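# Close the door until it latches, table upright

## Task

Push the door fully closed so that it latches. The coffee table must still be standing upright when the scene ends, and the robot must not tip over or be left leaning; either of those means failure.

## Robot and tools

Robot: a Hello Robot Stretch 4, about 1.6 m tall. It has an omni-wheel base (rim within 0.23 m of the base origin), a lift on a mast, one arm that telescopes forward, a three-axis wrist and a five-finger hand. There is only one arm. A loose object may occasionally get nudged by something else.

Frames: all positions are in metres. The base frame sits on the floor under the base centre, with x forward, y left and z up. hand_pose is reported in this frame for the hand point, which is 0.045 m in front of the palm; the printed value may be slightly wrong. The odometry frame is the base frame as it stood at scene start. base_odometry counts wheel turns only, so slip counts as travel. Its heading is in rad, positive to the left, from -3.142 to 3.142.

move: sends one action and returns the state, plus images from the cameras listed in "cameras" (head_camera, head_left_camera, head_right_camera, wrist_camera, or "all"). An action holds "base", "joints" or both, optionally with "speeds", "pace" or "contact_limits". Alternatively it holds only {"end_of_arm": "enable_torque"}, which re-powers any wrist motor that has shut off. A move with no action just reports the state and shows all cameras.
- base: one relative command, measured from where the base last reported itself. translate_m drives straight, forward positive (-2 to 2 m). strafe_m slides sideways, left positive (-2 to 2 m). rotate_rad turns in place, counter-clockwise positive (-3.2 to 3.2). translate_m and strafe_m may be combined into one straight diagonal; rotate_rad must be sent alone.
- joints: absolute targets, each named separately. lift_m 0 to 1.2. arm_m 0 to 0.55 (extension). wrist_yaw_rad -1.134 to 4.276 (0 forward, positive turns left, 3.14 folded back). wrist_pitch_rad -1.117 to 4.259 (0 level, 1.57 pointing down). wrist_roll_rad -1.117 to 4.259 (0 palm up, 1.57 palm to the robot's right, 3.14 palm down). Fingers hand_little, hand_ring, hand_middle, hand_index, hand_thumb_bend run from -1 (curled) to +1 (straight). hand_thumb_turn runs from -1 (opposite the fingers) to +1 (beside the palm). hand_force_limit (-1 to 1, about 0 to 10 N at the fingertip, 15 N for the thumb) and hand_speed (-0.96 to 1) are settings, not motions. Targets beyond a range are clipped and the result says so.
- pace: "slow", "default", "fast" or "max". Base speeds are 0.1/0.3/0.4/0.6 m/s and 1/2/3/4 rad/s. A raised lift reduces base speed. speeds overrides the top speed per joint.
- contact_limits: 0 (lightest) to 1 (hardest), default 0.5. Available for arm_m, lift_m, translate_m, strafe_m and rotate_rad, each given only next to its own command. A base limit persists until the next base action. Even at 0 the arm needs roughly 15 to 40 N before it stops.
- blocking: true (the default) waits until everything is at rest. false returns after about 0.5 s while motion continues. A later move only replaces targets for the parts it names.

wait(seconds 0 to 10, cameras): lets time pass and returns the state early once motion ends. stop(cameras): brakes everything still running and makes slack wheels hold. zoom_image(camera, region [x0,y0,x1,y1] in pixels, at most 504 by 504): a closer look at the latest image from that camera. show_instructions: shows the reference page. finished_scene(scene 1): ends the scene permanently. The door must stay latched without the robot.

Reading results: base_status and joint_status give done, moving, off_target (resting short of target, possibly still pushing) or an unrequested stop: contact_stop (blocked, and that part goes slack), time_out (after 14 s), limit_stop_at_own_body, limit_stop_at_tilt (lean above 6 degrees; the lift, arm and wheels go slack) or torque_fault (a wrist motor went limp; send enable_torque). Once an unrequested stop or a refused call appears, the remaining move/wait/finished_scene calls in that reply are skipped. on_its_own lists what the robot did by itself. lidar_m gives 12 distances in 30-degree sectors counter-clockwise from straight ahead (4th left, 7th behind, 10th right). "-" means nothing seen, or something closer than 0.25 m. The lidar sees from about 0.15 m up. wrist_depth_mm is a 7x7 grid of depths from 100 to 2000 mm. base_tilt (degrees, forward/right positive) carries about 3 degrees of error. turned_by_wheels and turned_by_imu differing by more than about 0.1 rad over one move suggests a collision or slip. motor_effort is in percent with the peak in brackets. servo_current is in mA. Finger loads are in N, positive when the finger is pushed open. hand_stopped_by lists little, ring, middle, index, thumb_bend, thumb_turn as moving/target/force/stalled/fault.

Hand geometry: fingers extend about 0.06 to 0.07 m past the hand point along its +z, with +y pointing out of the palm. The wrist camera sits behind the palm heel and can collide with things. Finger motors start only when their target changes, and lock when they arrive or reach the force limit.

Self-collision: risk is high with the hand over the base and lift_m under about 0.25, or with the wrist tilted up and rolled or yawed right. Timing: the world keeps running while you think, so non-blocking moves continue.

Avoid: ramming or slamming the door, bumping or tipping the coffee table, hard pushes with a high hand or a high contact limit (these can tip the robot), and heavy finger loads. Push the door steadily with moderate contact limits and confirm it is closed on camera before finishing.

Each tool is called after "Emit:" in YAML: its name, and indented under it one key for each argument.

Reference images:

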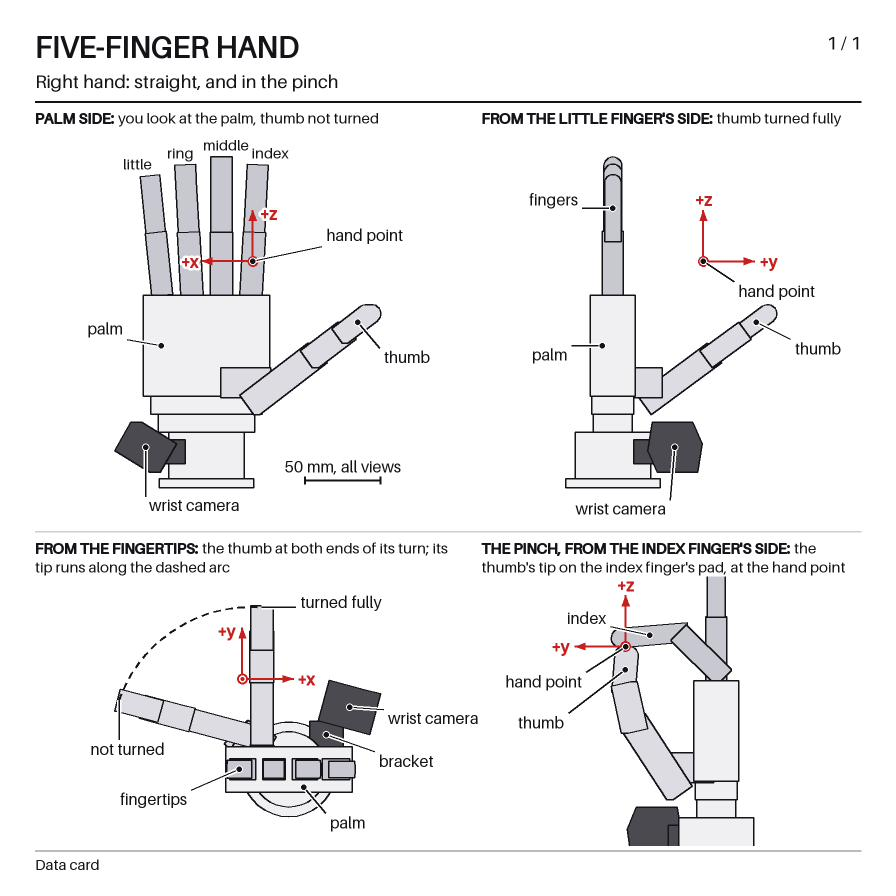

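## Session

Emit:
move:

Scene clock: 0.00 s.
base_odometry: x=+0.000 y=+0.000 heading=+0.000
turned_by_wheels: +0.000
turned_by_imu: +0.000
base_tilt: forward=-0.4 right=+1.6
lidar_m: 0.86 0.91 0.67 0.66 0.74 1.11 1.15 1.32 0.97 0.94 1.02 0.86
base_status: not commanded
joint_positions: lift_m=+0.156 arm_m=+0.000 wrist_yaw_rad=+3.098 wrist_pitch_rad=+0.004 wrist_roll_rad=+0.000 hand_little=+1.000 hand_ring=+1.000 hand_middle=+1.000 hand_index=+1.000 hand_thumb_turn=+1.000 hand_thumb_bend=+1.000 hand_force_limit=+0.000 hand_speed=-0.800
joint_status: not commanded
measured_speeds: all 0
hand_stopped_by: target,target,target,target,target,target
little_load_n: 0.0
ring_load_n: 0.0
middle_load_n: 0.0
index_load_n: 0.0
thumb_bend_load_n: 0.0
thumb_turn_load_n: 0.0
motor_effort: lift_m=+21 arm_m=-4 wheel_0=-1 wheel_1=+3 wheel_2=+0
servo_current: wrist_yaw_rad=52 wrist_pitch_rad=65 wrist_roll_rad=20
hand_pose: x=-0.0454 y=+0.1278 z=+0.3938 quat_wxyz=(-0.488, -0.490, +0.512, +0.510) (m; base frame)
wrist_depth_mm: - 138 - - - 1182 - / - 139 1336 - - 1205 - / 119 140 254 - - - - / 138 190 - - - - - / 1808 1863 1808 - - - - / 1060 1182 168 131 - - - / 778 - - - - - -
pictures: head_camera, head_left_camera, head_right_camera, wrist_camera

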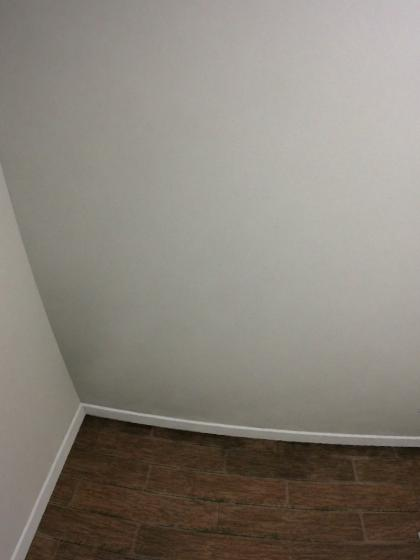

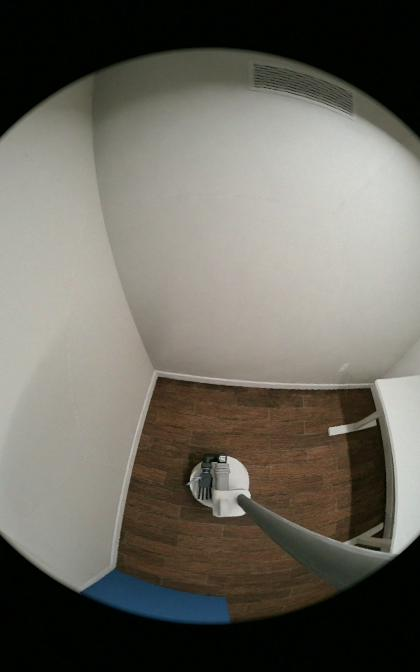

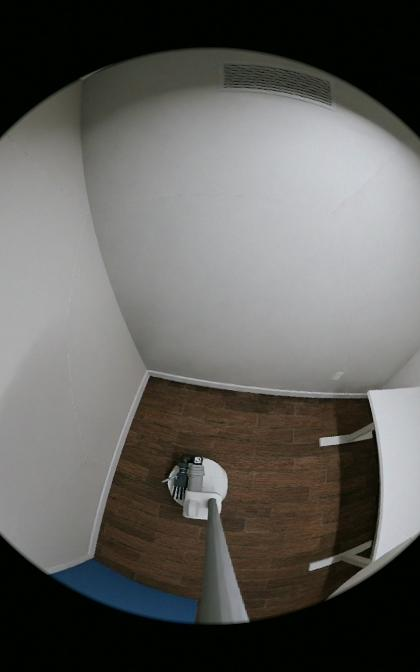

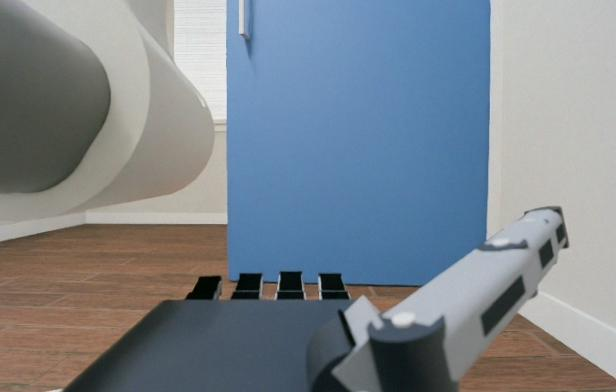

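Emit:
move:
  base: {"rotate_rad": 1.57}
  cameras: ["all"]

Emit:
move:
  base: {"rotate_rad": 1.57}
  cameras: ["all"]

Scene clock: 3.90 s.
move: done
base_odometry: x=+0.000 y=+0.000 heading=+1.569
turned_by_wheels: +1.569
turned_by_imu: +1.579
base_tilt: forward=-0.4 right=+1.6
lidar_m: 0.62 0.73 1.11 1.12 1.26 0.99 0.94 1.01 0.86 0.85 0.89 0.67
base_status: done
joint_positions: lift_m=+0.156 arm_m=+0.000 wrist_yaw_rad=+3.098 wrist_pitch_rad=+0.004 wrist_roll_rad=+0.000 hand_little=+1.000 hand_ring=+1.000 hand_middle=+1.000 hand_index=+1.000 hand_thumb_turn=+1.000 hand_thumb_bend=+1.000 hand_force_limit=+0.000 hand_speed=-0.800
joint_status: not commanded
measured_speeds: all 0
hand_stopped_by: target,target,target,target,target,target
little_load_n: 0.0
ring_load_n: 0.0
middle_load_n: 0.0
index_load_n: 0.0
thumb_bend_load_n: 0.0
thumb_turn_load_n: 0.0
motor_effort: lift_m=+21(21) arm_m=-4(4) wheel_0=-3(9) wheel_1=-2(10) wheel_2=-3(12)
servo_current: wrist_yaw_rad=39(59) wrist_pitch_rad=33(59) wrist_roll_rad=33(65)
hand_pose: x=-0.0454 y=+0.1278 z=+0.3938 quat_wxyz=(-0.488, -0.490, +0.512, +0.510)
wrist_depth_mm: - 139 - - - - - / - 140 - - - - - / 121 141 242 - - - - / 139 182 - - - - - / - 1618 1661 1661 1661 - - / 1042 1060 169 131 - - - / 778 - - - - - 741
pictures: head_camera, head_left_camera, head_right_camera, wrist_camera

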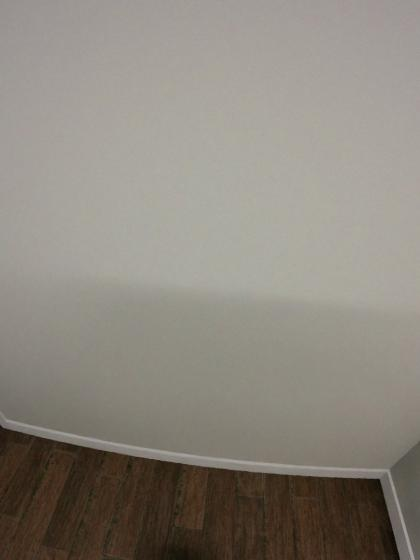

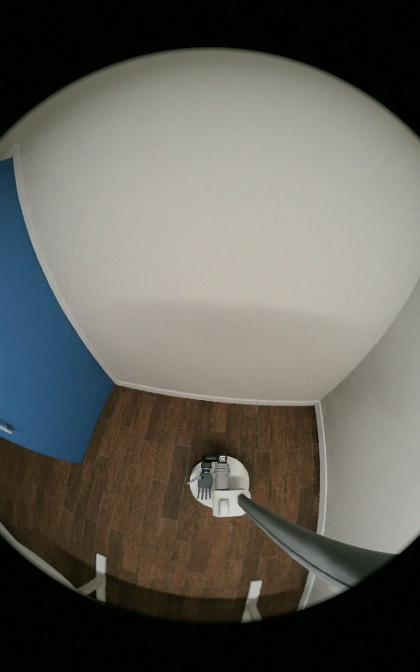

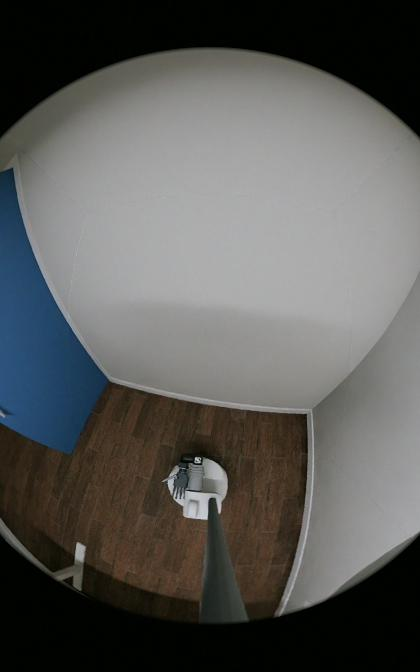

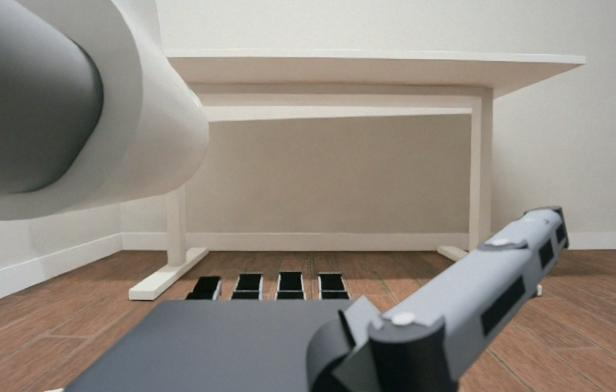

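Scene clock: 5.97 s.
move: done
base_odometry: x=+0.000 y=+0.000 heading=+3.139
turned_by_wheels: +1.569
turned_by_imu: +1.577
base_tilt: forward=-0.4 right=+1.6
lidar_m: 1.10 1.29 0.97 0.94 1.03 0.87 0.84 0.91 0.70 0.67 0.73 1.13
base_status: done
joint_positions: lift_m=+0.156 arm_m=+0.000 wrist_yaw_rad=+3.098 wrist_pitch_rad=+0.004 wrist_roll_rad=+0.000 hand_little=+1.000 hand_ring=+1.000 hand_middle=+1.000 hand_index=+1.000 hand_thumb_turn=+1.000 hand_thumb_bend=+1.000 hand_force_limit=+0.000 hand_speed=-0.800
joint_status: not commanded
measured_speeds: all 0
hand_stopped_by: target,target,target,target,target,target
little_load_n: 0.0
ring_load_n: 0.0
middle_load_n: 0.0
index_load_n: 0.0
thumb_bend_load_n: 0.0
thumb_turn_load_n: 0.0
motor_effort: lift_m=+21(21) arm_m=-4(4) wheel_0=-2(9) wheel_1=-4(9) wheel_2=-2(13)
servo_current: wrist_yaw_rad=39(59) wrist_pitch_rad=46(65) wrist_roll_rad=59(72)
hand_pose: x=-0.0454 y=+0.1278 z=+0.3938 quat_wxyz=(-0.488, -0.490, +0.512, +0.510)
wrist_depth_mm: - 139 - - - - - / - 140 - - - - - / 121 141 241 - - - - / 139 177 - - - - - / 991 - - - - - - / 976 - 130 131 - - - / 788 - - - - - 750
pictures: head_camera, head_left_camera, head_right_camera, wrist_camera

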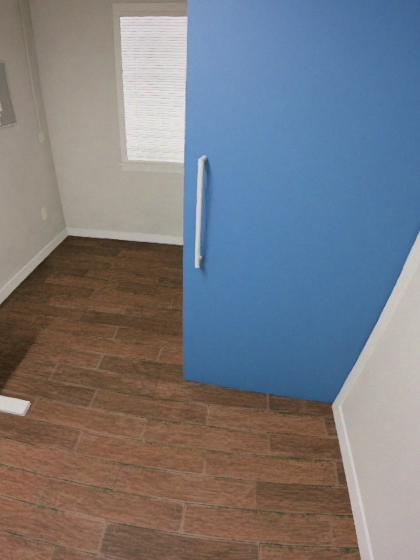

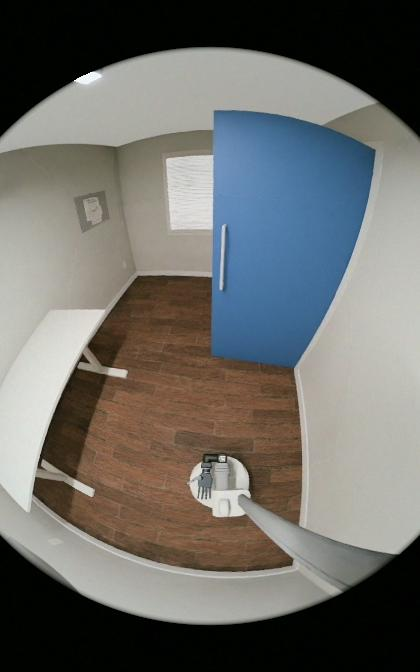

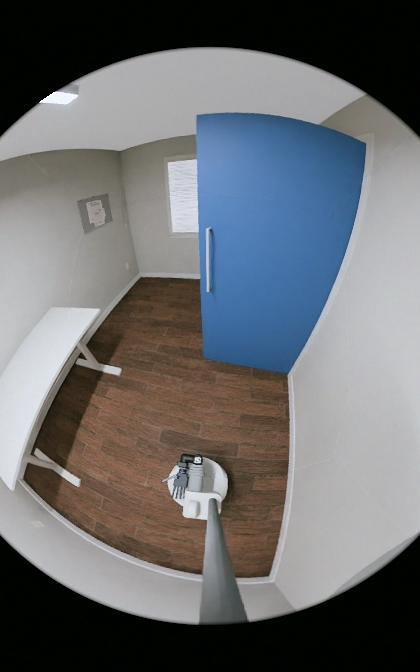

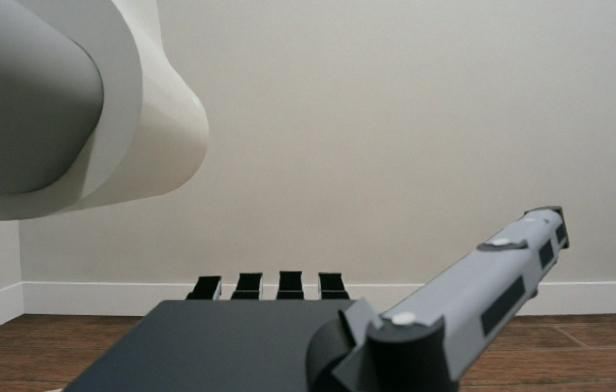

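Emit:
move:
  base: {"translate_m": 0.65, "strafe_m": 0.4}
  cameras: ["head_camera", "head_left_camera", "head_right_camera"]

Scene clock: 22.73 s.
move: done
base_odometry: x=-0.651 y=-0.398 heading=+3.138
turned_by_wheels: +0.000
turned_by_imu: -0.004
base_tilt: forward=-0.4 right=+1.6
lidar_m: 2.19 1.71 0.51 0.50 0.54 0.83 1.46 1.51 1.17 1.13 0.70 0.58
base_status: done
joint_positions: lift_m=+0.156 arm_m=+0.000 wrist_yaw_rad=+3.098 wrist_pitch_rad=+0.004 wrist_roll_rad=+0.000 hand_little=+1.000 hand_ring=+1.000 hand_middle=+1.000 hand_index=+1.000 hand_thumb_turn=+1.000 hand_thumb_bend=+1.000 hand_force_limit=+0.000 hand_speed=-0.800
joint_status: not commanded
measured_speeds: all 0
hand_stopped_by: target,target,target,target,target,target
little_load_n: 0.0
ring_load_n: 0.0
middle_load_n: 0.0
index_load_n: 0.0
thumb_bend_load_n: 0.0
thumb_turn_load_n: 0.0
motor_effort: lift_m=+20(21) arm_m=-4(4) wheel_0=-3(7) wheel_1=+0(11) wheel_2=-2(12)
servo_current: wrist_yaw_rad=33(59) wrist_pitch_rad=33(59) wrist_roll_rad=65(65)
hand_pose: x=-0.0454 y=+0.1278 z=+0.3938 quat_wxyz=(-0.488, -0.490, +0.512, +0.510)
wrist_depth_mm: - 139 - - - - - / - 140 - - - - 1098 / 121 141 242 - - - 1576 / 139 176 - - - - 1138 / 1537 - - - - - - / 1060 1160 168 131 - - - / 778 - - - - - 741

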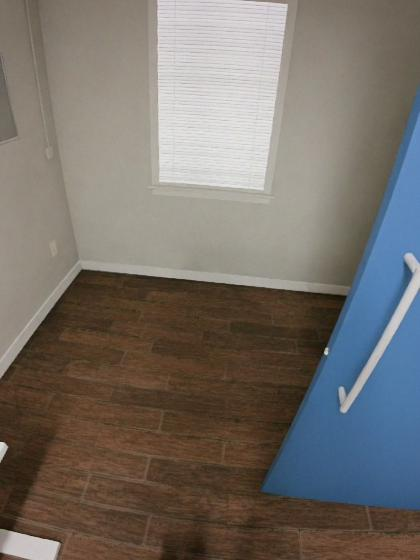

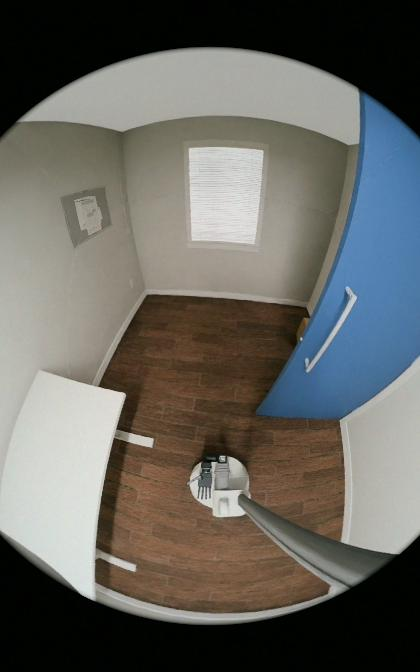

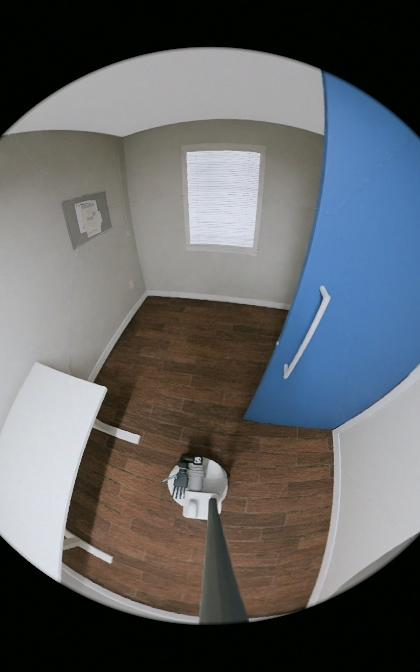

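Emit:
zoom_image:
  camera: "head_left_camera"
  region: [230, 250, 380, 440]

Emit:
zoom_image:
  camera: "head_camera"
  region: [240, 230, 420, 520]

Scaled by 2.653 from the camera's image (finer frame: 600x960).

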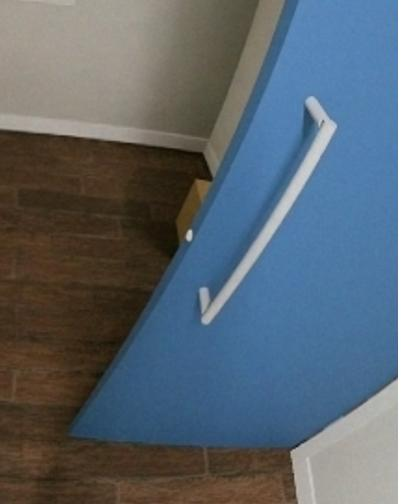

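Scaled by 1.738 from the camera's image (finer frame: 1200x1600).

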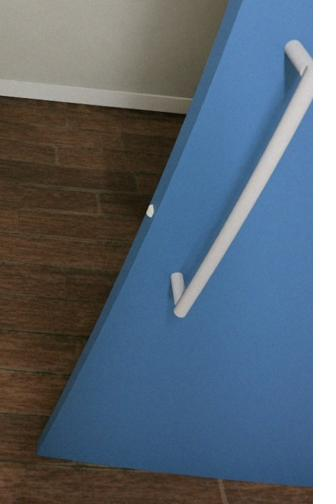

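Emit:
move:
  base: {"translate_m": 0.7, "strafe_m": 0.03}
  cameras: ["head_camera", "head_left_camera", "head_right_camera"]

Scene clock: 28.67 s.
move: done
base_odometry: x=-1.351 y=-0.426 heading=+3.139
turned_by_wheels: +0.000
turned_by_imu: -0.004
base_tilt: forward=-0.4 right=+1.6
lidar_m: 1.50 1.56 1.21 1.00 0.53 0.68 2.15 1.67 0.33 0.33 1.13 1.52
base_status: done
joint_positions: lift_m=+0.156 arm_m=+0.000 wrist_yaw_rad=+3.098 wrist_pitch_rad=+0.004 wrist_roll_rad=+0.000 hand_little=+1.000 hand_ring=+1.000 hand_middle=+1.000 hand_index=+1.000 hand_thumb_turn=+1.000 hand_thumb_bend=+1.000 hand_force_limit=+0.000 hand_speed=-0.800
joint_status: not commanded
measured_speeds: all 0
hand_stopped_by: target,target,target,target,target,target
little_load_n: 0.0
ring_load_n: 0.0
middle_load_n: 0.0
index_load_n: 0.0
thumb_bend_load_n: 0.0
thumb_turn_load_n: 0.0
motor_effort: lift_m=+21(21) arm_m=-4(4) wheel_0=+3(9) wheel_1=+1(9) wheel_2=-1(13)
servo_current: wrist_yaw_rad=33(59) wrist_pitch_rad=59(78) wrist_roll_rad=46(72)
hand_pose: x=-0.0454 y=+0.1278 z=+0.3938 quat_wxyz=(-0.488, -0.490, +0.512, +0.510)
wrist_depth_mm: - 140 - - - - - / - 140 - - - 1366 - / 120 141 - - - - - / 139 222 - - - - - / 1618 1808 1863 1863 1808 - - / 1060 1160 168 131 - - - / 768 - - - - - -

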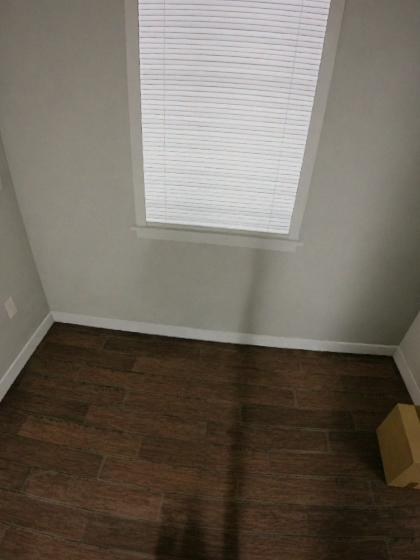

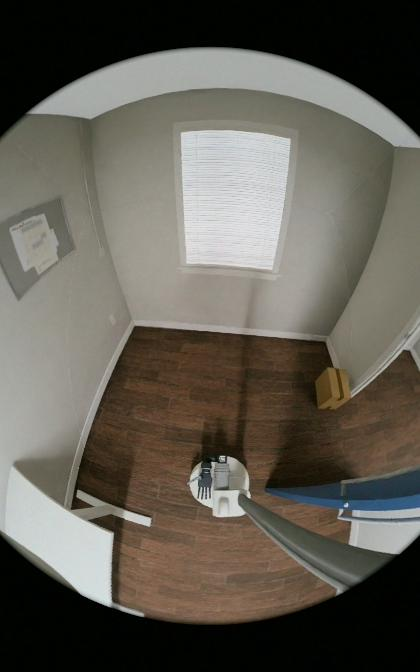

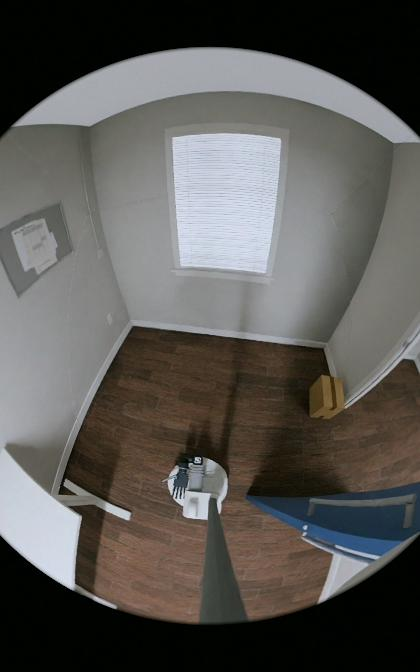

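Emit:
move:
  base: {"rotate_rad": -1.3}
  cameras: ["all"]

Scene clock: 32.27 s.
move: done
base_odometry: x=-1.351 y=-0.426 heading=+1.839
turned_by_wheels: -1.299
turned_by_imu: -1.305
base_tilt: forward=-0.4 right=+1.6
lidar_m: 1.10 1.13 1.50 1.49 1.35 1.19 0.55 0.52 1.07 2.16 1.35 0.33
base_status: done
joint_positions: lift_m=+0.156 arm_m=+0.000 wrist_yaw_rad=+3.098 wrist_pitch_rad=+0.004 wrist_roll_rad=+0.000 hand_little=+1.000 hand_ring=+1.000 hand_middle=+1.000 hand_index=+1.000 hand_thumb_turn=+1.000 hand_thumb_bend=+1.000 hand_force_limit=+0.000 hand_speed=-0.800
joint_status: not commanded
measured_speeds: all 0
hand_stopped_by: target,target,target,target,target,target
little_load_n: 0.5
ring_load_n: 0.0
middle_load_n: 0.0
index_load_n: 0.0
thumb_bend_load_n: 0.0
thumb_turn_load_n: 0.0
motor_effort: lift_m=+21(21) arm_m=-4(4) wheel_0=+3(9) wheel_1=+2(10) wheel_2=+4(11)
servo_current: wrist_yaw_rad=39(52) wrist_pitch_rad=26(52) wrist_roll_rad=39(59)
hand_pose: x=-0.0454 y=+0.1278 z=+0.3938 quat_wxyz=(-0.488, -0.490, +0.512, +0.510)
wrist_depth_mm: - 139 - - - - - / - 140 - - - - - / 120 141 242 - - - - / 139 176 - - - - - / 1618 1464 - - - - - / 1060 1060 130 131 - - - / 778 - - - - - 741
pictures: head_camera, head_left_camera, head_right_camera, wrist_camera

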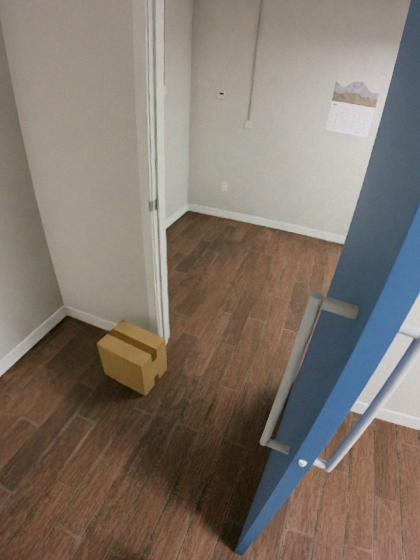

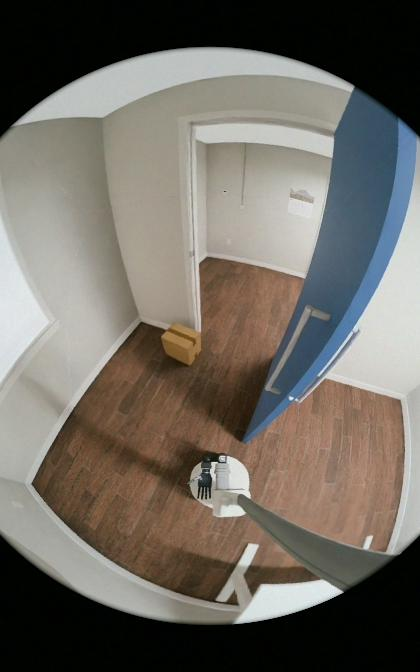

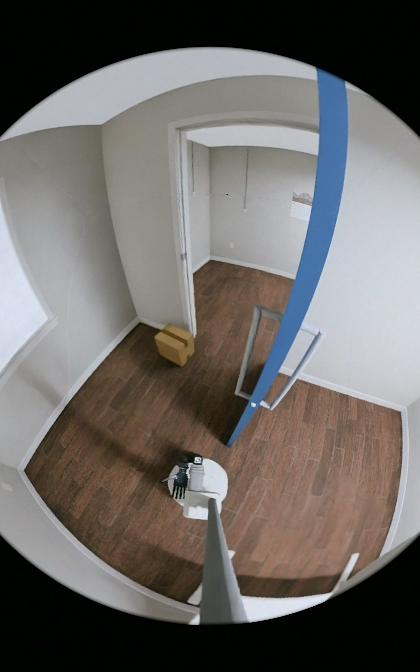

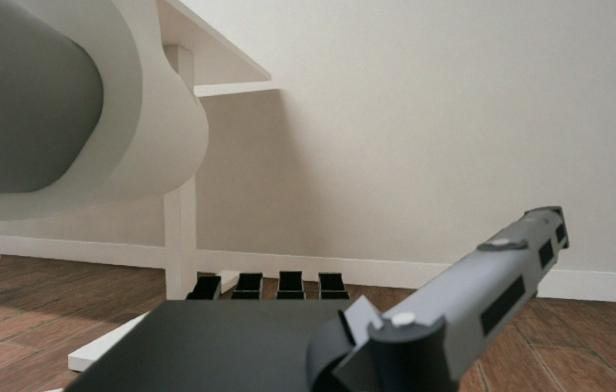

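Emit:
move:
  base: {"rotate_rad": 0.8}

Emit:
move:
  base: {"translate_m": 0.4, "strafe_m": -0.12}
  cameras: ["head_camera", "head_left_camera", "head_right_camera"]

Scene clock: 42.83 s.
move: done
base_odometry: x=-1.351 y=-0.426 heading=+2.639
turned_by_wheels: +0.799
turned_by_imu: +0.803
base_tilt: forward=-0.4 right=+1.7
lidar_m: 1.54 1.50 1.55 1.20 0.90 0.52 0.69 2.16 1.62 0.35 0.39 1.12
base_status: done
joint_positions: lift_m=+0.156 arm_m=+0.000 wrist_yaw_rad=+3.098 wrist_pitch_rad=+0.004 wrist_roll_rad=+0.000 hand_little=+1.000 hand_ring=+1.000 hand_middle=+1.000 hand_index=+1.000 hand_thumb_turn=+1.000 hand_thumb_bend=+1.000 hand_force_limit=+0.000 hand_speed=-0.800
joint_status: not commanded
measured_speeds: all 0
hand_stopped_by: target,target,target,target,target,target
little_load_n: 0.5
ring_load_n: 0.0
middle_load_n: 0.0
index_load_n: 0.0
thumb_bend_load_n: 0.0
thumb_turn_load_n: 0.5
motor_effort: lift_m=+20(21) arm_m=-4(4) wheel_0=-3(9) wheel_1=-1(9) wheel_2=-4(10)
servo_current: wrist_yaw_rad=39(52) wrist_pitch_rad=33(59) wrist_roll_rad=46(72)
hand_pose: x=-0.0454 y=+0.1278 z=+0.3938 quat_wxyz=(-0.488, -0.490, +0.512, +0.510)
wrist_depth_mm: - 139 - - - - - / - 140 1756 - - - - / 120 141 1983 - - - - / 138 220 - - - - - / 1576 1808 1863 1863 1618 - - / 1078 1182 168 132 - - - / 788 - - - - - 732
pictures: none

Scene clock: 45.67 s.
move: done
base_odometry: x=-1.644 y=-0.128 heading=+2.639
turned_by_wheels: +0.000
turned_by_imu: -0.002
base_tilt: forward=-0.4 right=+1.6
lidar_m: 1.24 1.16 1.32 1.49 1.46 0.96 1.16 0.36 0.33 0.65 0.88 0.73
base_status: done
joint_positions: lift_m=+0.156 arm_m=+0.000 wrist_yaw_rad=+3.098 wrist_pitch_rad=+0.004 wrist_roll_rad=+0.000 hand_little=+1.000 hand_ring=+1.000 hand_middle=+1.000 hand_index=+1.000 hand_thumb_turn=+1.000 hand_thumb_bend=+1.000 hand_force_limit=+0.000 hand_speed=-0.800
joint_status: not commanded
measured_speeds: all 0
hand_stopped_by: target,target,target,target,target,target
little_load_n: 0.0
ring_load_n: 0.0
middle_load_n: 0.0
index_load_n: -0.5
thumb_bend_load_n: 0.0
thumb_turn_load_n: 0.0
motor_effort: lift_m=+20(21) arm_m=-4(4) wheel_0=+2(9) wheel_1=+3(6) wheel_2=-2(14)
servo_current: wrist_yaw_rad=46(59) wrist_pitch_rad=33(59) wrist_roll_rad=39(59)
hand_pose: x=-0.0454 y=+0.1278 z=+0.3938 quat_wxyz=(-0.488, -0.490, +0.512, +0.510)
wrist_depth_mm: - 139 - - - - - / - 140 - - - - - / 121 141 - - - - - / 139 222 - - - - - / 1863 1863 1808 1863 1863 - - / 1060 1138 168 131 - - - / 778 - - - - - 741

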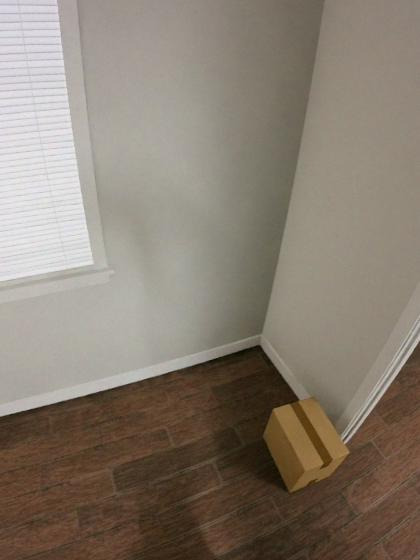

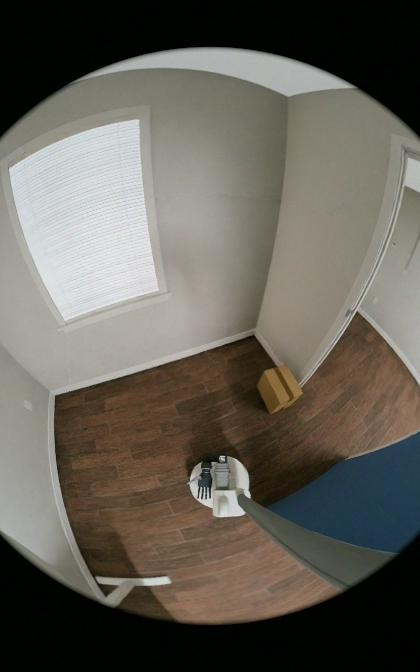

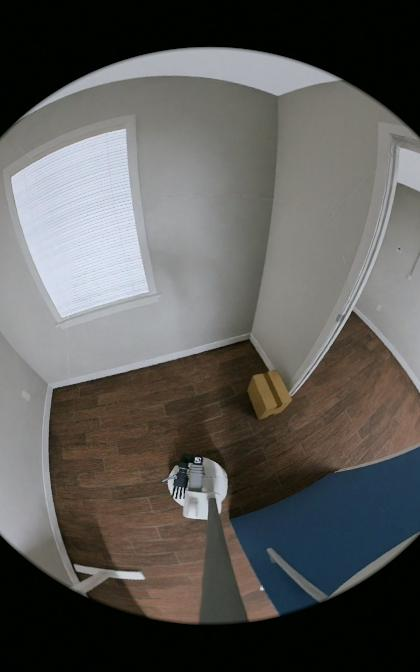

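Emit:
move:
  base: {"rotate_rad": 0.5}

Emit:
move:
  base: {"translate_m": -0.05, "strafe_m": -0.5}
  cameras: ["head_camera", "head_left_camera", "head_right_camera"]
  contact_limits: {"translate_m": 0.2, "strafe_m": 0.2}

Scene clock: 51.83 s.
move: done
base_odometry: x=-1.644 y=-0.128 heading=+3.138
turned_by_wheels: +0.499
turned_by_imu: +0.502
base_tilt: forward=-0.4 right=+1.6
lidar_m: 1.17 1.26 1.51 1.45 0.96 1.10 0.37 0.33 0.63 0.91 0.71 1.25
base_status: done
joint_positions: lift_m=+0.156 arm_m=+0.000 wrist_yaw_rad=+3.098 wrist_pitch_rad=+0.004 wrist_roll_rad=+0.000 hand_little=+1.000 hand_ring=+1.000 hand_middle=+1.000 hand_index=+1.000 hand_thumb_turn=+1.000 hand_thumb_bend=+1.000 hand_force_limit=+0.000 hand_speed=-0.800
joint_status: not commanded
measured_speeds: all 0
hand_stopped_by: target,target,target,target,target,target
little_load_n: 0.0
ring_load_n: 0.0
middle_load_n: 0.0
index_load_n: 0.0
thumb_bend_load_n: 0.0
thumb_turn_load_n: 0.0
motor_effort: lift_m=+21(21) arm_m=-4(4) wheel_0=-2(9) wheel_1=-2(9) wheel_2=-3(11)
servo_current: wrist_yaw_rad=39(52) wrist_pitch_rad=39(65) wrist_roll_rad=39(59)
hand_pose: x=-0.0454 y=+0.1278 z=+0.3938 quat_wxyz=(-0.488, -0.490, +0.512, +0.510)
wrist_depth_mm: - 139 - - - - - / - 140 - - - - - / 123 141 - - - - - / 139 202 - - - - - / 500 496 1808 1863 1808 - - / 500 496 168 131 - - - / 504 - - - - - 741
pictures: none

"contact_limits": translate_m and strafe_m are given together and make one move, which takes one limit: state it under one of them only

Emit:
move:
  base: {"translate_m": -0.03, "strafe_m": -0.5}
  cameras: ["head_camera", "head_left_camera", "head_right_camera"]
  contact_limits: {"strafe_m": 0.2}

Scene clock: 57.97 s.
move: done
base_odometry: x=-1.613 y=+0.372 heading=+3.139
turned_by_wheels: +0.000
turned_by_imu: +0.000
base_tilt: forward=-0.4 right=+1.6
lidar_m: 1.19 1.22 1.89 1.98 0.43 0.40 0.36 0.46 0.79 2.70 0.39 0.35
base_status: done
joint_positions: lift_m=+0.156 arm_m=+0.000 wrist_yaw_rad=+3.098 wrist_pitch_rad=+0.004 wrist_roll_rad=+0.000 hand_little=+1.000 hand_ring=+1.000 hand_middle=+1.000 hand_index=+1.000 hand_thumb_turn=+1.000 hand_thumb_bend=+1.000 hand_force_limit=+0.000 hand_speed=-0.800
joint_status: not commanded
measured_speeds: all 0
hand_stopped_by: target,target,target,target,target,target
little_load_n: 0.5
ring_load_n: 0.0
middle_load_n: 0.0
index_load_n: 0.0
thumb_bend_load_n: 0.0
thumb_turn_load_n: 0.0
motor_effort: lift_m=+21(21) arm_m=-4(4) wheel_0=+2(11) wheel_1=-2(12) wheel_2=+4(7)
servo_current: wrist_yaw_rad=33(59) wrist_pitch_rad=46(59) wrist_roll_rad=26(65)
contact_limits: strafe_m 0.2
hand_pose: x=-0.0454 y=+0.1278 z=+0.3938 quat_wxyz=(-0.488, -0.490, +0.512, +0.510)
wrist_depth_mm: - 138 525 512 500 492 - / - 138 525 517 500 500 - / 117 140 525 521 508 500 - / 138 162 535 530 517 504 - / - - 539 535 521 504 - / - - 130 131 - - - / - - - - - - 732

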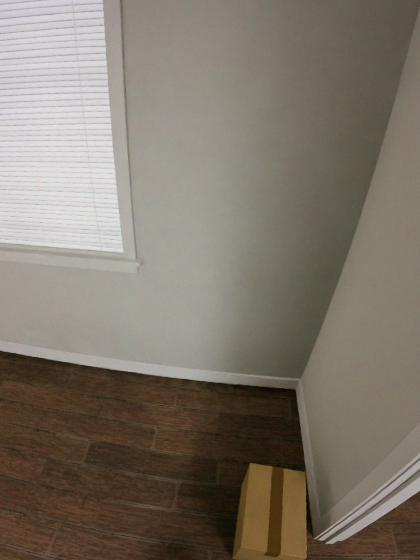

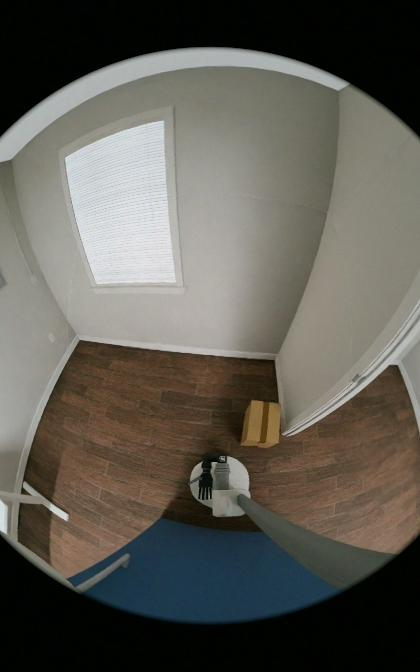

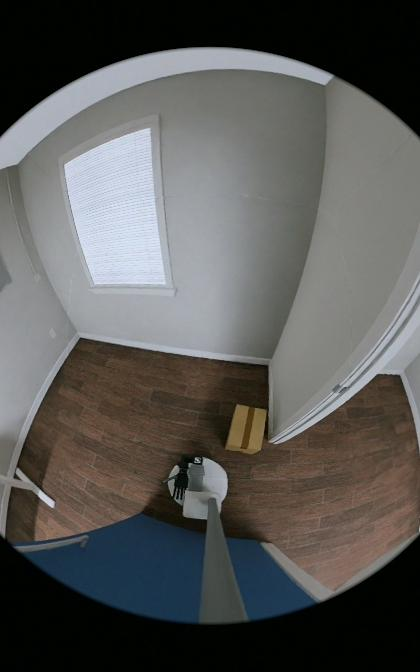

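Emit:
move:
  base: {"rotate_rad": -0.12}

Emit:
move:
  base: {"strafe_m": -0.14}
  cameras: ["head_camera", "head_left_camera", "head_right_camera"]
  contact_limits: {"strafe_m": 0.2}
  pace: "slow"

Scene clock: 67.93 s.
move: done
base_odometry: x=-1.613 y=+0.372 heading=+3.019
turned_by_wheels: -0.119
turned_by_imu: -0.118
base_tilt: forward=-0.4 right=+1.6
lidar_m: 1.18 1.22 1.70 1.98 1.38 0.40 0.39 0.41 0.62 2.72 0.42 0.34
base_status: done
joint_positions: lift_m=+0.156 arm_m=+0.000 wrist_yaw_rad=+3.098 wrist_pitch_rad=+0.004 wrist_roll_rad=+0.000 hand_little=+1.000 hand_ring=+1.000 hand_middle=+1.000 hand_index=+1.000 hand_thumb_turn=+1.000 hand_thumb_bend=+1.000 hand_force_limit=+0.000 hand_speed=-0.800
joint_status: not commanded
measured_speeds: all 0
hand_stopped_by: target,target,target,target,target,target
little_load_n: 0.0
ring_load_n: 0.0
middle_load_n: 0.0
index_load_n: 0.0
thumb_bend_load_n: 0.0
thumb_turn_load_n: 0.0
motor_effort: lift_m=+21(21) arm_m=-4(4) wheel_0=+1(7) wheel_1=+3(8) wheel_2=+5(10)
servo_current: wrist_yaw_rad=52(52) wrist_pitch_rad=46(59) wrist_roll_rad=39(52)
hand_pose: x=-0.0454 y=+0.1278 z=+0.3938 quat_wxyz=(-0.488, -0.490, +0.512, +0.510)
wrist_depth_mm: - 138 517 530 525 - - / - 139 521 525 530 - - / 117 140 530 535 539 - - / 138 182 539 535 539 - - / 535 530 539 539 - - - / 535 539 168 132 - - - / 535 - - - - - 732
pictures: none

Scene clock: 70.47 s.
move: done
base_odometry: x=-1.596 y=+0.511 heading=+3.019
turned_by_wheels: +0.000
turned_by_imu: -0.001
base_tilt: forward=-0.4 right=+1.6
lidar_m: 0.31 1.22 1.69 2.10 0.52 0.40 0.39 0.42 0.65 2.58 0.56 0.30
base_status: done
joint_positions: lift_m=+0.156 arm_m=+0.000 wrist_yaw_rad=+3.098 wrist_pitch_rad=+0.004 wrist_roll_rad=+0.000 hand_little=+1.000 hand_ring=+1.000 hand_middle=+1.000 hand_index=+1.000 hand_thumb_turn=+1.000 hand_thumb_bend=+1.000 hand_force_limit=+0.000 hand_speed=-0.800
joint_status: not commanded
measured_speeds: all 0
hand_stopped_by: target,target,target,target,target,target
little_load_n: 0.0
ring_load_n: 0.0
middle_load_n: 0.0
index_load_n: 0.0
thumb_bend_load_n: 0.0
thumb_turn_load_n: 0.0
motor_effort: lift_m=+21(21) arm_m=-4(4) wheel_0=+3(8) wheel_1=-4(9) wheel_2=+0(3)
servo_current: wrist_yaw_rad=39(59) wrist_pitch_rad=46(65) wrist_roll_rad=33(65)
contact_limits: strafe_m 0.2
hand_pose: x=-0.0454 y=+0.1278 z=+0.3938 quat_wxyz=(-0.488, -0.490, +0.512, +0.510)
wrist_depth_mm: - 138 535 535 535 539 - / - 138 539 535 535 - - / 117 140 535 539 - - - / 138 182 - - - - - / 539 - - - - - - / - - 130 132 - - - / - - - - - - 741

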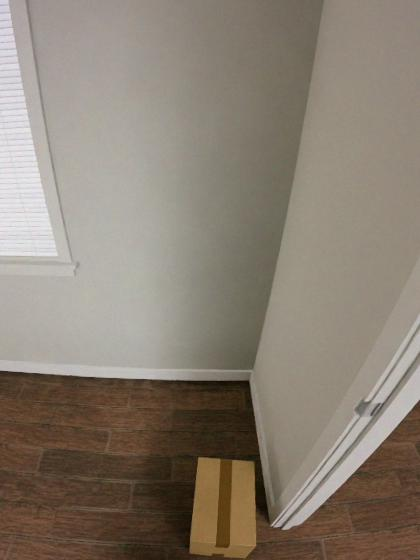

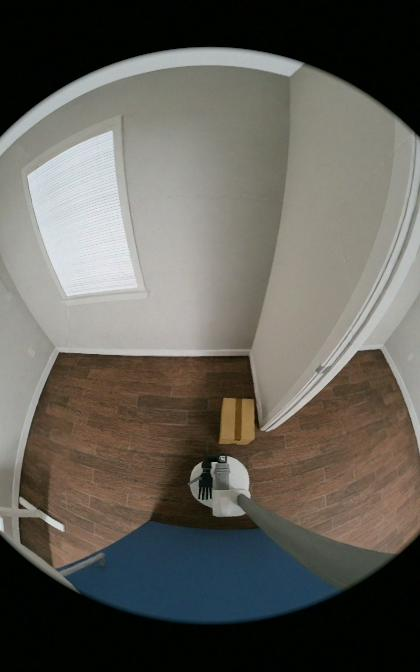

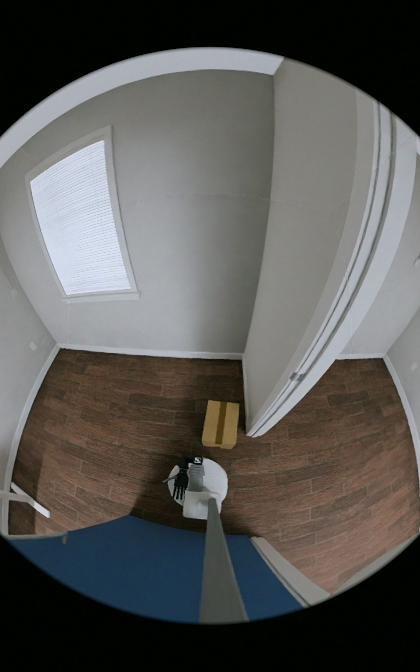

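Emit:
move:
  base: {"translate_m": 0.2, "strafe_m": 0.01}
  cameras: ["head_camera", "head_left_camera", "head_right_camera"]
  contact_limits: {"translate_m": 0.3}
  pace: "slow"

Scene clock: 76.23 s.
move: done
base_odometry: x=-1.795 y=+0.525 heading=+3.020
turned_by_wheels: +0.001
turned_by_imu: +0.000
base_tilt: forward=-0.4 right=+1.6
lidar_m: 0.26 1.03 1.37 2.10 1.60 0.62 0.59 0.64 2.70 2.57 0.26 0.25
base_status: done
joint_positions: lift_m=+0.156 arm_m=+0.000 wrist_yaw_rad=+3.098 wrist_pitch_rad=+0.004 wrist_roll_rad=+0.000 hand_little=+1.000 hand_ring=+1.000 hand_middle=+1.000 hand_index=+1.000 hand_thumb_turn=+1.000 hand_thumb_bend=+1.000 hand_force_limit=+0.000 hand_speed=-0.800
joint_status: not commanded
measured_speeds: all 0
hand_stopped_by: target,target,target,target,target,target
little_load_n: 0.0
ring_load_n: 0.0
middle_load_n: 0.0
index_load_n: 0.0
thumb_bend_load_n: 0.0
thumb_turn_load_n: 0.0
motor_effort: lift_m=+21(21) arm_m=-4(4) wheel_0=+11(15) wheel_1=+7(8) wheel_2=-10(14)
servo_current: wrist_yaw_rad=46(59) wrist_pitch_rad=33(59) wrist_roll_rad=39(65)
contact_limits: translate_m 0.3
hand_pose: x=-0.0454 y=+0.1278 z=+0.3938 quat_wxyz=(-0.488, -0.490, +0.512, +0.510)
wrist_depth_mm: - 138 - - - - - / - 138 - - - - - / 117 141 244 - - - - / 138 162 - - - - - / - - - - - - - / - - 130 131 - - - / 741 - - - - - 732

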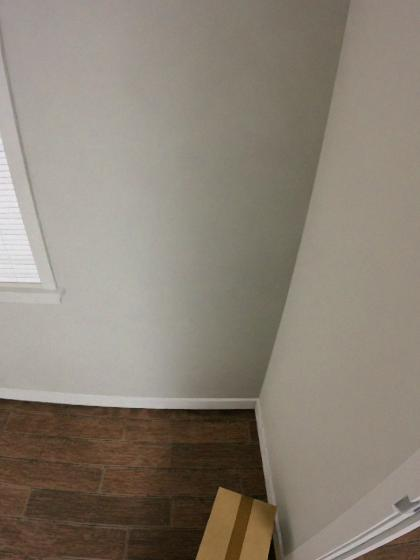

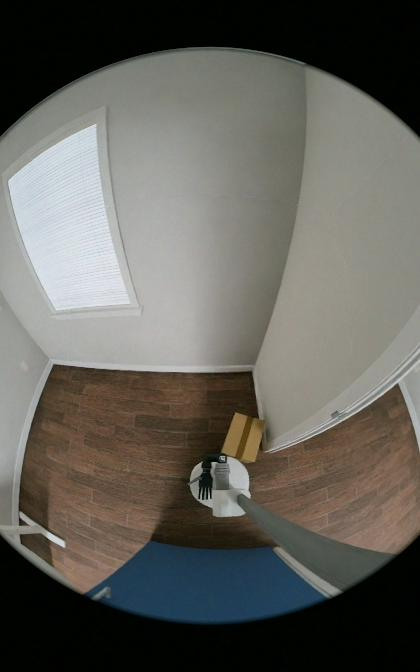

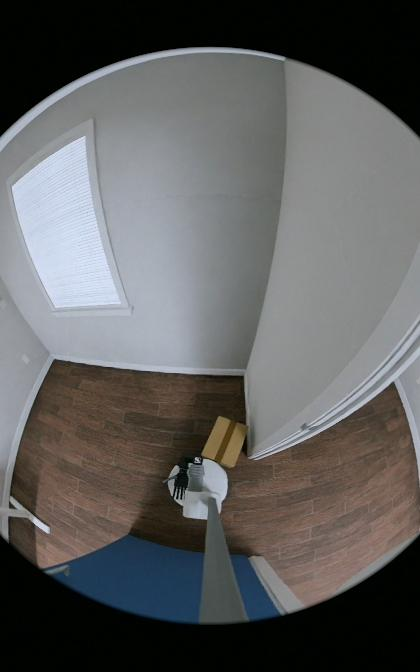

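Emit:
move:
  base: {"translate_m": -0.14}
  contact_limits: {"translate_m": 0.3}

Emit:
move:
  base: {"strafe_m": -0.17}
  contact_limits: {"strafe_m": 0.2}
  cameras: ["head_camera", "head_left_camera", "head_right_camera"]
  pace: "slow"

Scene clock: 80.03 s.
move: done
base_odometry: x=-1.656 y=+0.508 heading=+3.020
turned_by_wheels: +0.000
turned_by_imu: +0.000
base_tilt: forward=-0.4 right=+1.6
lidar_m: 0.30 1.18 1.56 2.11 0.58 0.47 0.45 0.49 2.68 2.59 0.48 0.31
base_status: done
joint_positions: lift_m=+0.156 arm_m=+0.000 wrist_yaw_rad=+3.098 wrist_pitch_rad=+0.004 wrist_roll_rad=+0.000 hand_little=+1.000 hand_ring=+1.000 hand_middle=+1.000 hand_index=+1.000 hand_thumb_turn=+1.000 hand_thumb_bend=+1.000 hand_force_limit=+0.000 hand_speed=-0.800
joint_status: not commanded
measured_speeds: all 0
hand_stopped_by: target,target,target,target,target,target
little_load_n: 0.0
ring_load_n: 0.0
middle_load_n: 0.0
index_load_n: 0.0
thumb_bend_load_n: 0.0
thumb_turn_load_n: 0.0
motor_effort: lift_m=+21(21) arm_m=-4(4) wheel_0=-3(9) wheel_1=-3(8) wheel_2=+1(13)
servo_current: wrist_yaw_rad=52(52) wrist_pitch_rad=59(59) wrist_roll_rad=46(59)
contact_limits: translate_m 0.3
hand_pose: x=-0.0454 y=+0.1278 z=+0.3938 quat_wxyz=(-0.488, -0.490, +0.512, +0.510)
wrist_depth_mm: - 138 - - - - - / - 139 - - - - - / 121 140 229 - - - - / 139 157 - - - - - / - - - - - - - / - - 130 131 - - - / - - - - - - 741
pictures: none

Scene clock: 82.87 s.
move: done
base_odometry: x=-1.635 y=+0.676 heading=+3.019
turned_by_wheels: +0.000
turned_by_imu: +0.000
base_tilt: forward=-0.4 right=+1.6
lidar_m: 0.25 0.34 1.55 2.26 0.66 0.50 0.45 0.49 2.54 2.41 1.67 0.38
base_status: done
joint_positions: lift_m=+0.156 arm_m=+0.000 wrist_yaw_rad=+3.098 wrist_pitch_rad=+0.004 wrist_roll_rad=+0.000 hand_little=+1.000 hand_ring=+1.000 hand_middle=+1.000 hand_index=+1.000 hand_thumb_turn=+1.000 hand_thumb_bend=+1.000 hand_force_limit=+0.000 hand_speed=-0.800
joint_status: not commanded
measured_speeds: all 0
hand_stopped_by: target,target,target,target,target,target
little_load_n: 0.0
ring_load_n: 0.0
middle_load_n: 0.0
index_load_n: 0.0
thumb_bend_load_n: 0.0
thumb_turn_load_n: 0.0
motor_effort: lift_m=+21(21) arm_m=-4(4) wheel_0=+4(9) wheel_1=-4(9) wheel_2=-1(2)
servo_current: wrist_yaw_rad=46(59) wrist_pitch_rad=46(59) wrist_roll_rad=46(65)
contact_limits: strafe_m 0.2
hand_pose: x=-0.0454 y=+0.1278 z=+0.3938 quat_wxyz=(-0.488, -0.490, +0.512, +0.510)
wrist_depth_mm: - 139 - - - - - / - 139 - - - - - / 119 140 231 - - - - / 139 171 - - - - - / 640 - - - - - - / 640 - 130 131 - - - / 647 - - - - - -

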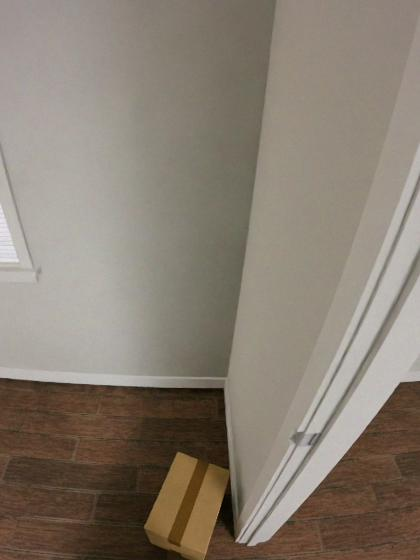

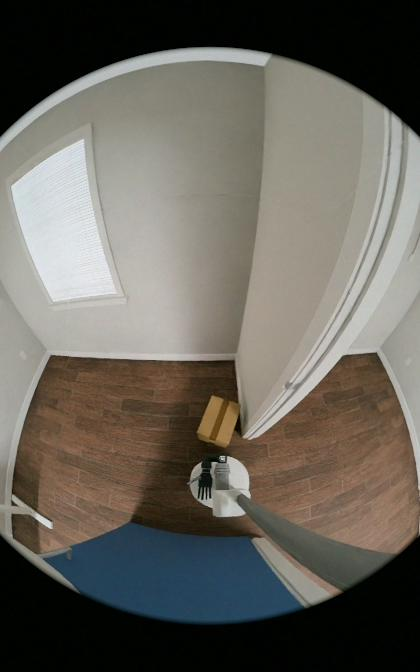

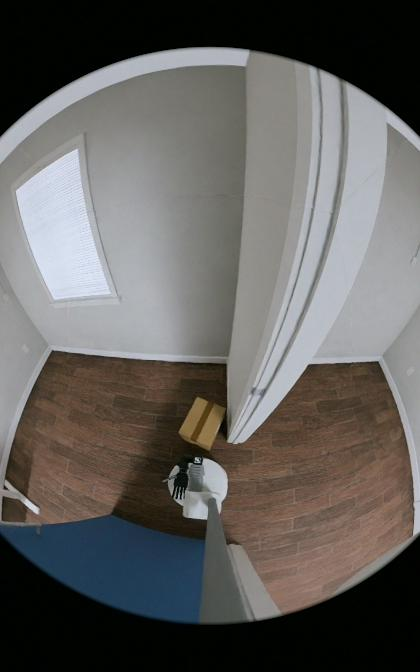

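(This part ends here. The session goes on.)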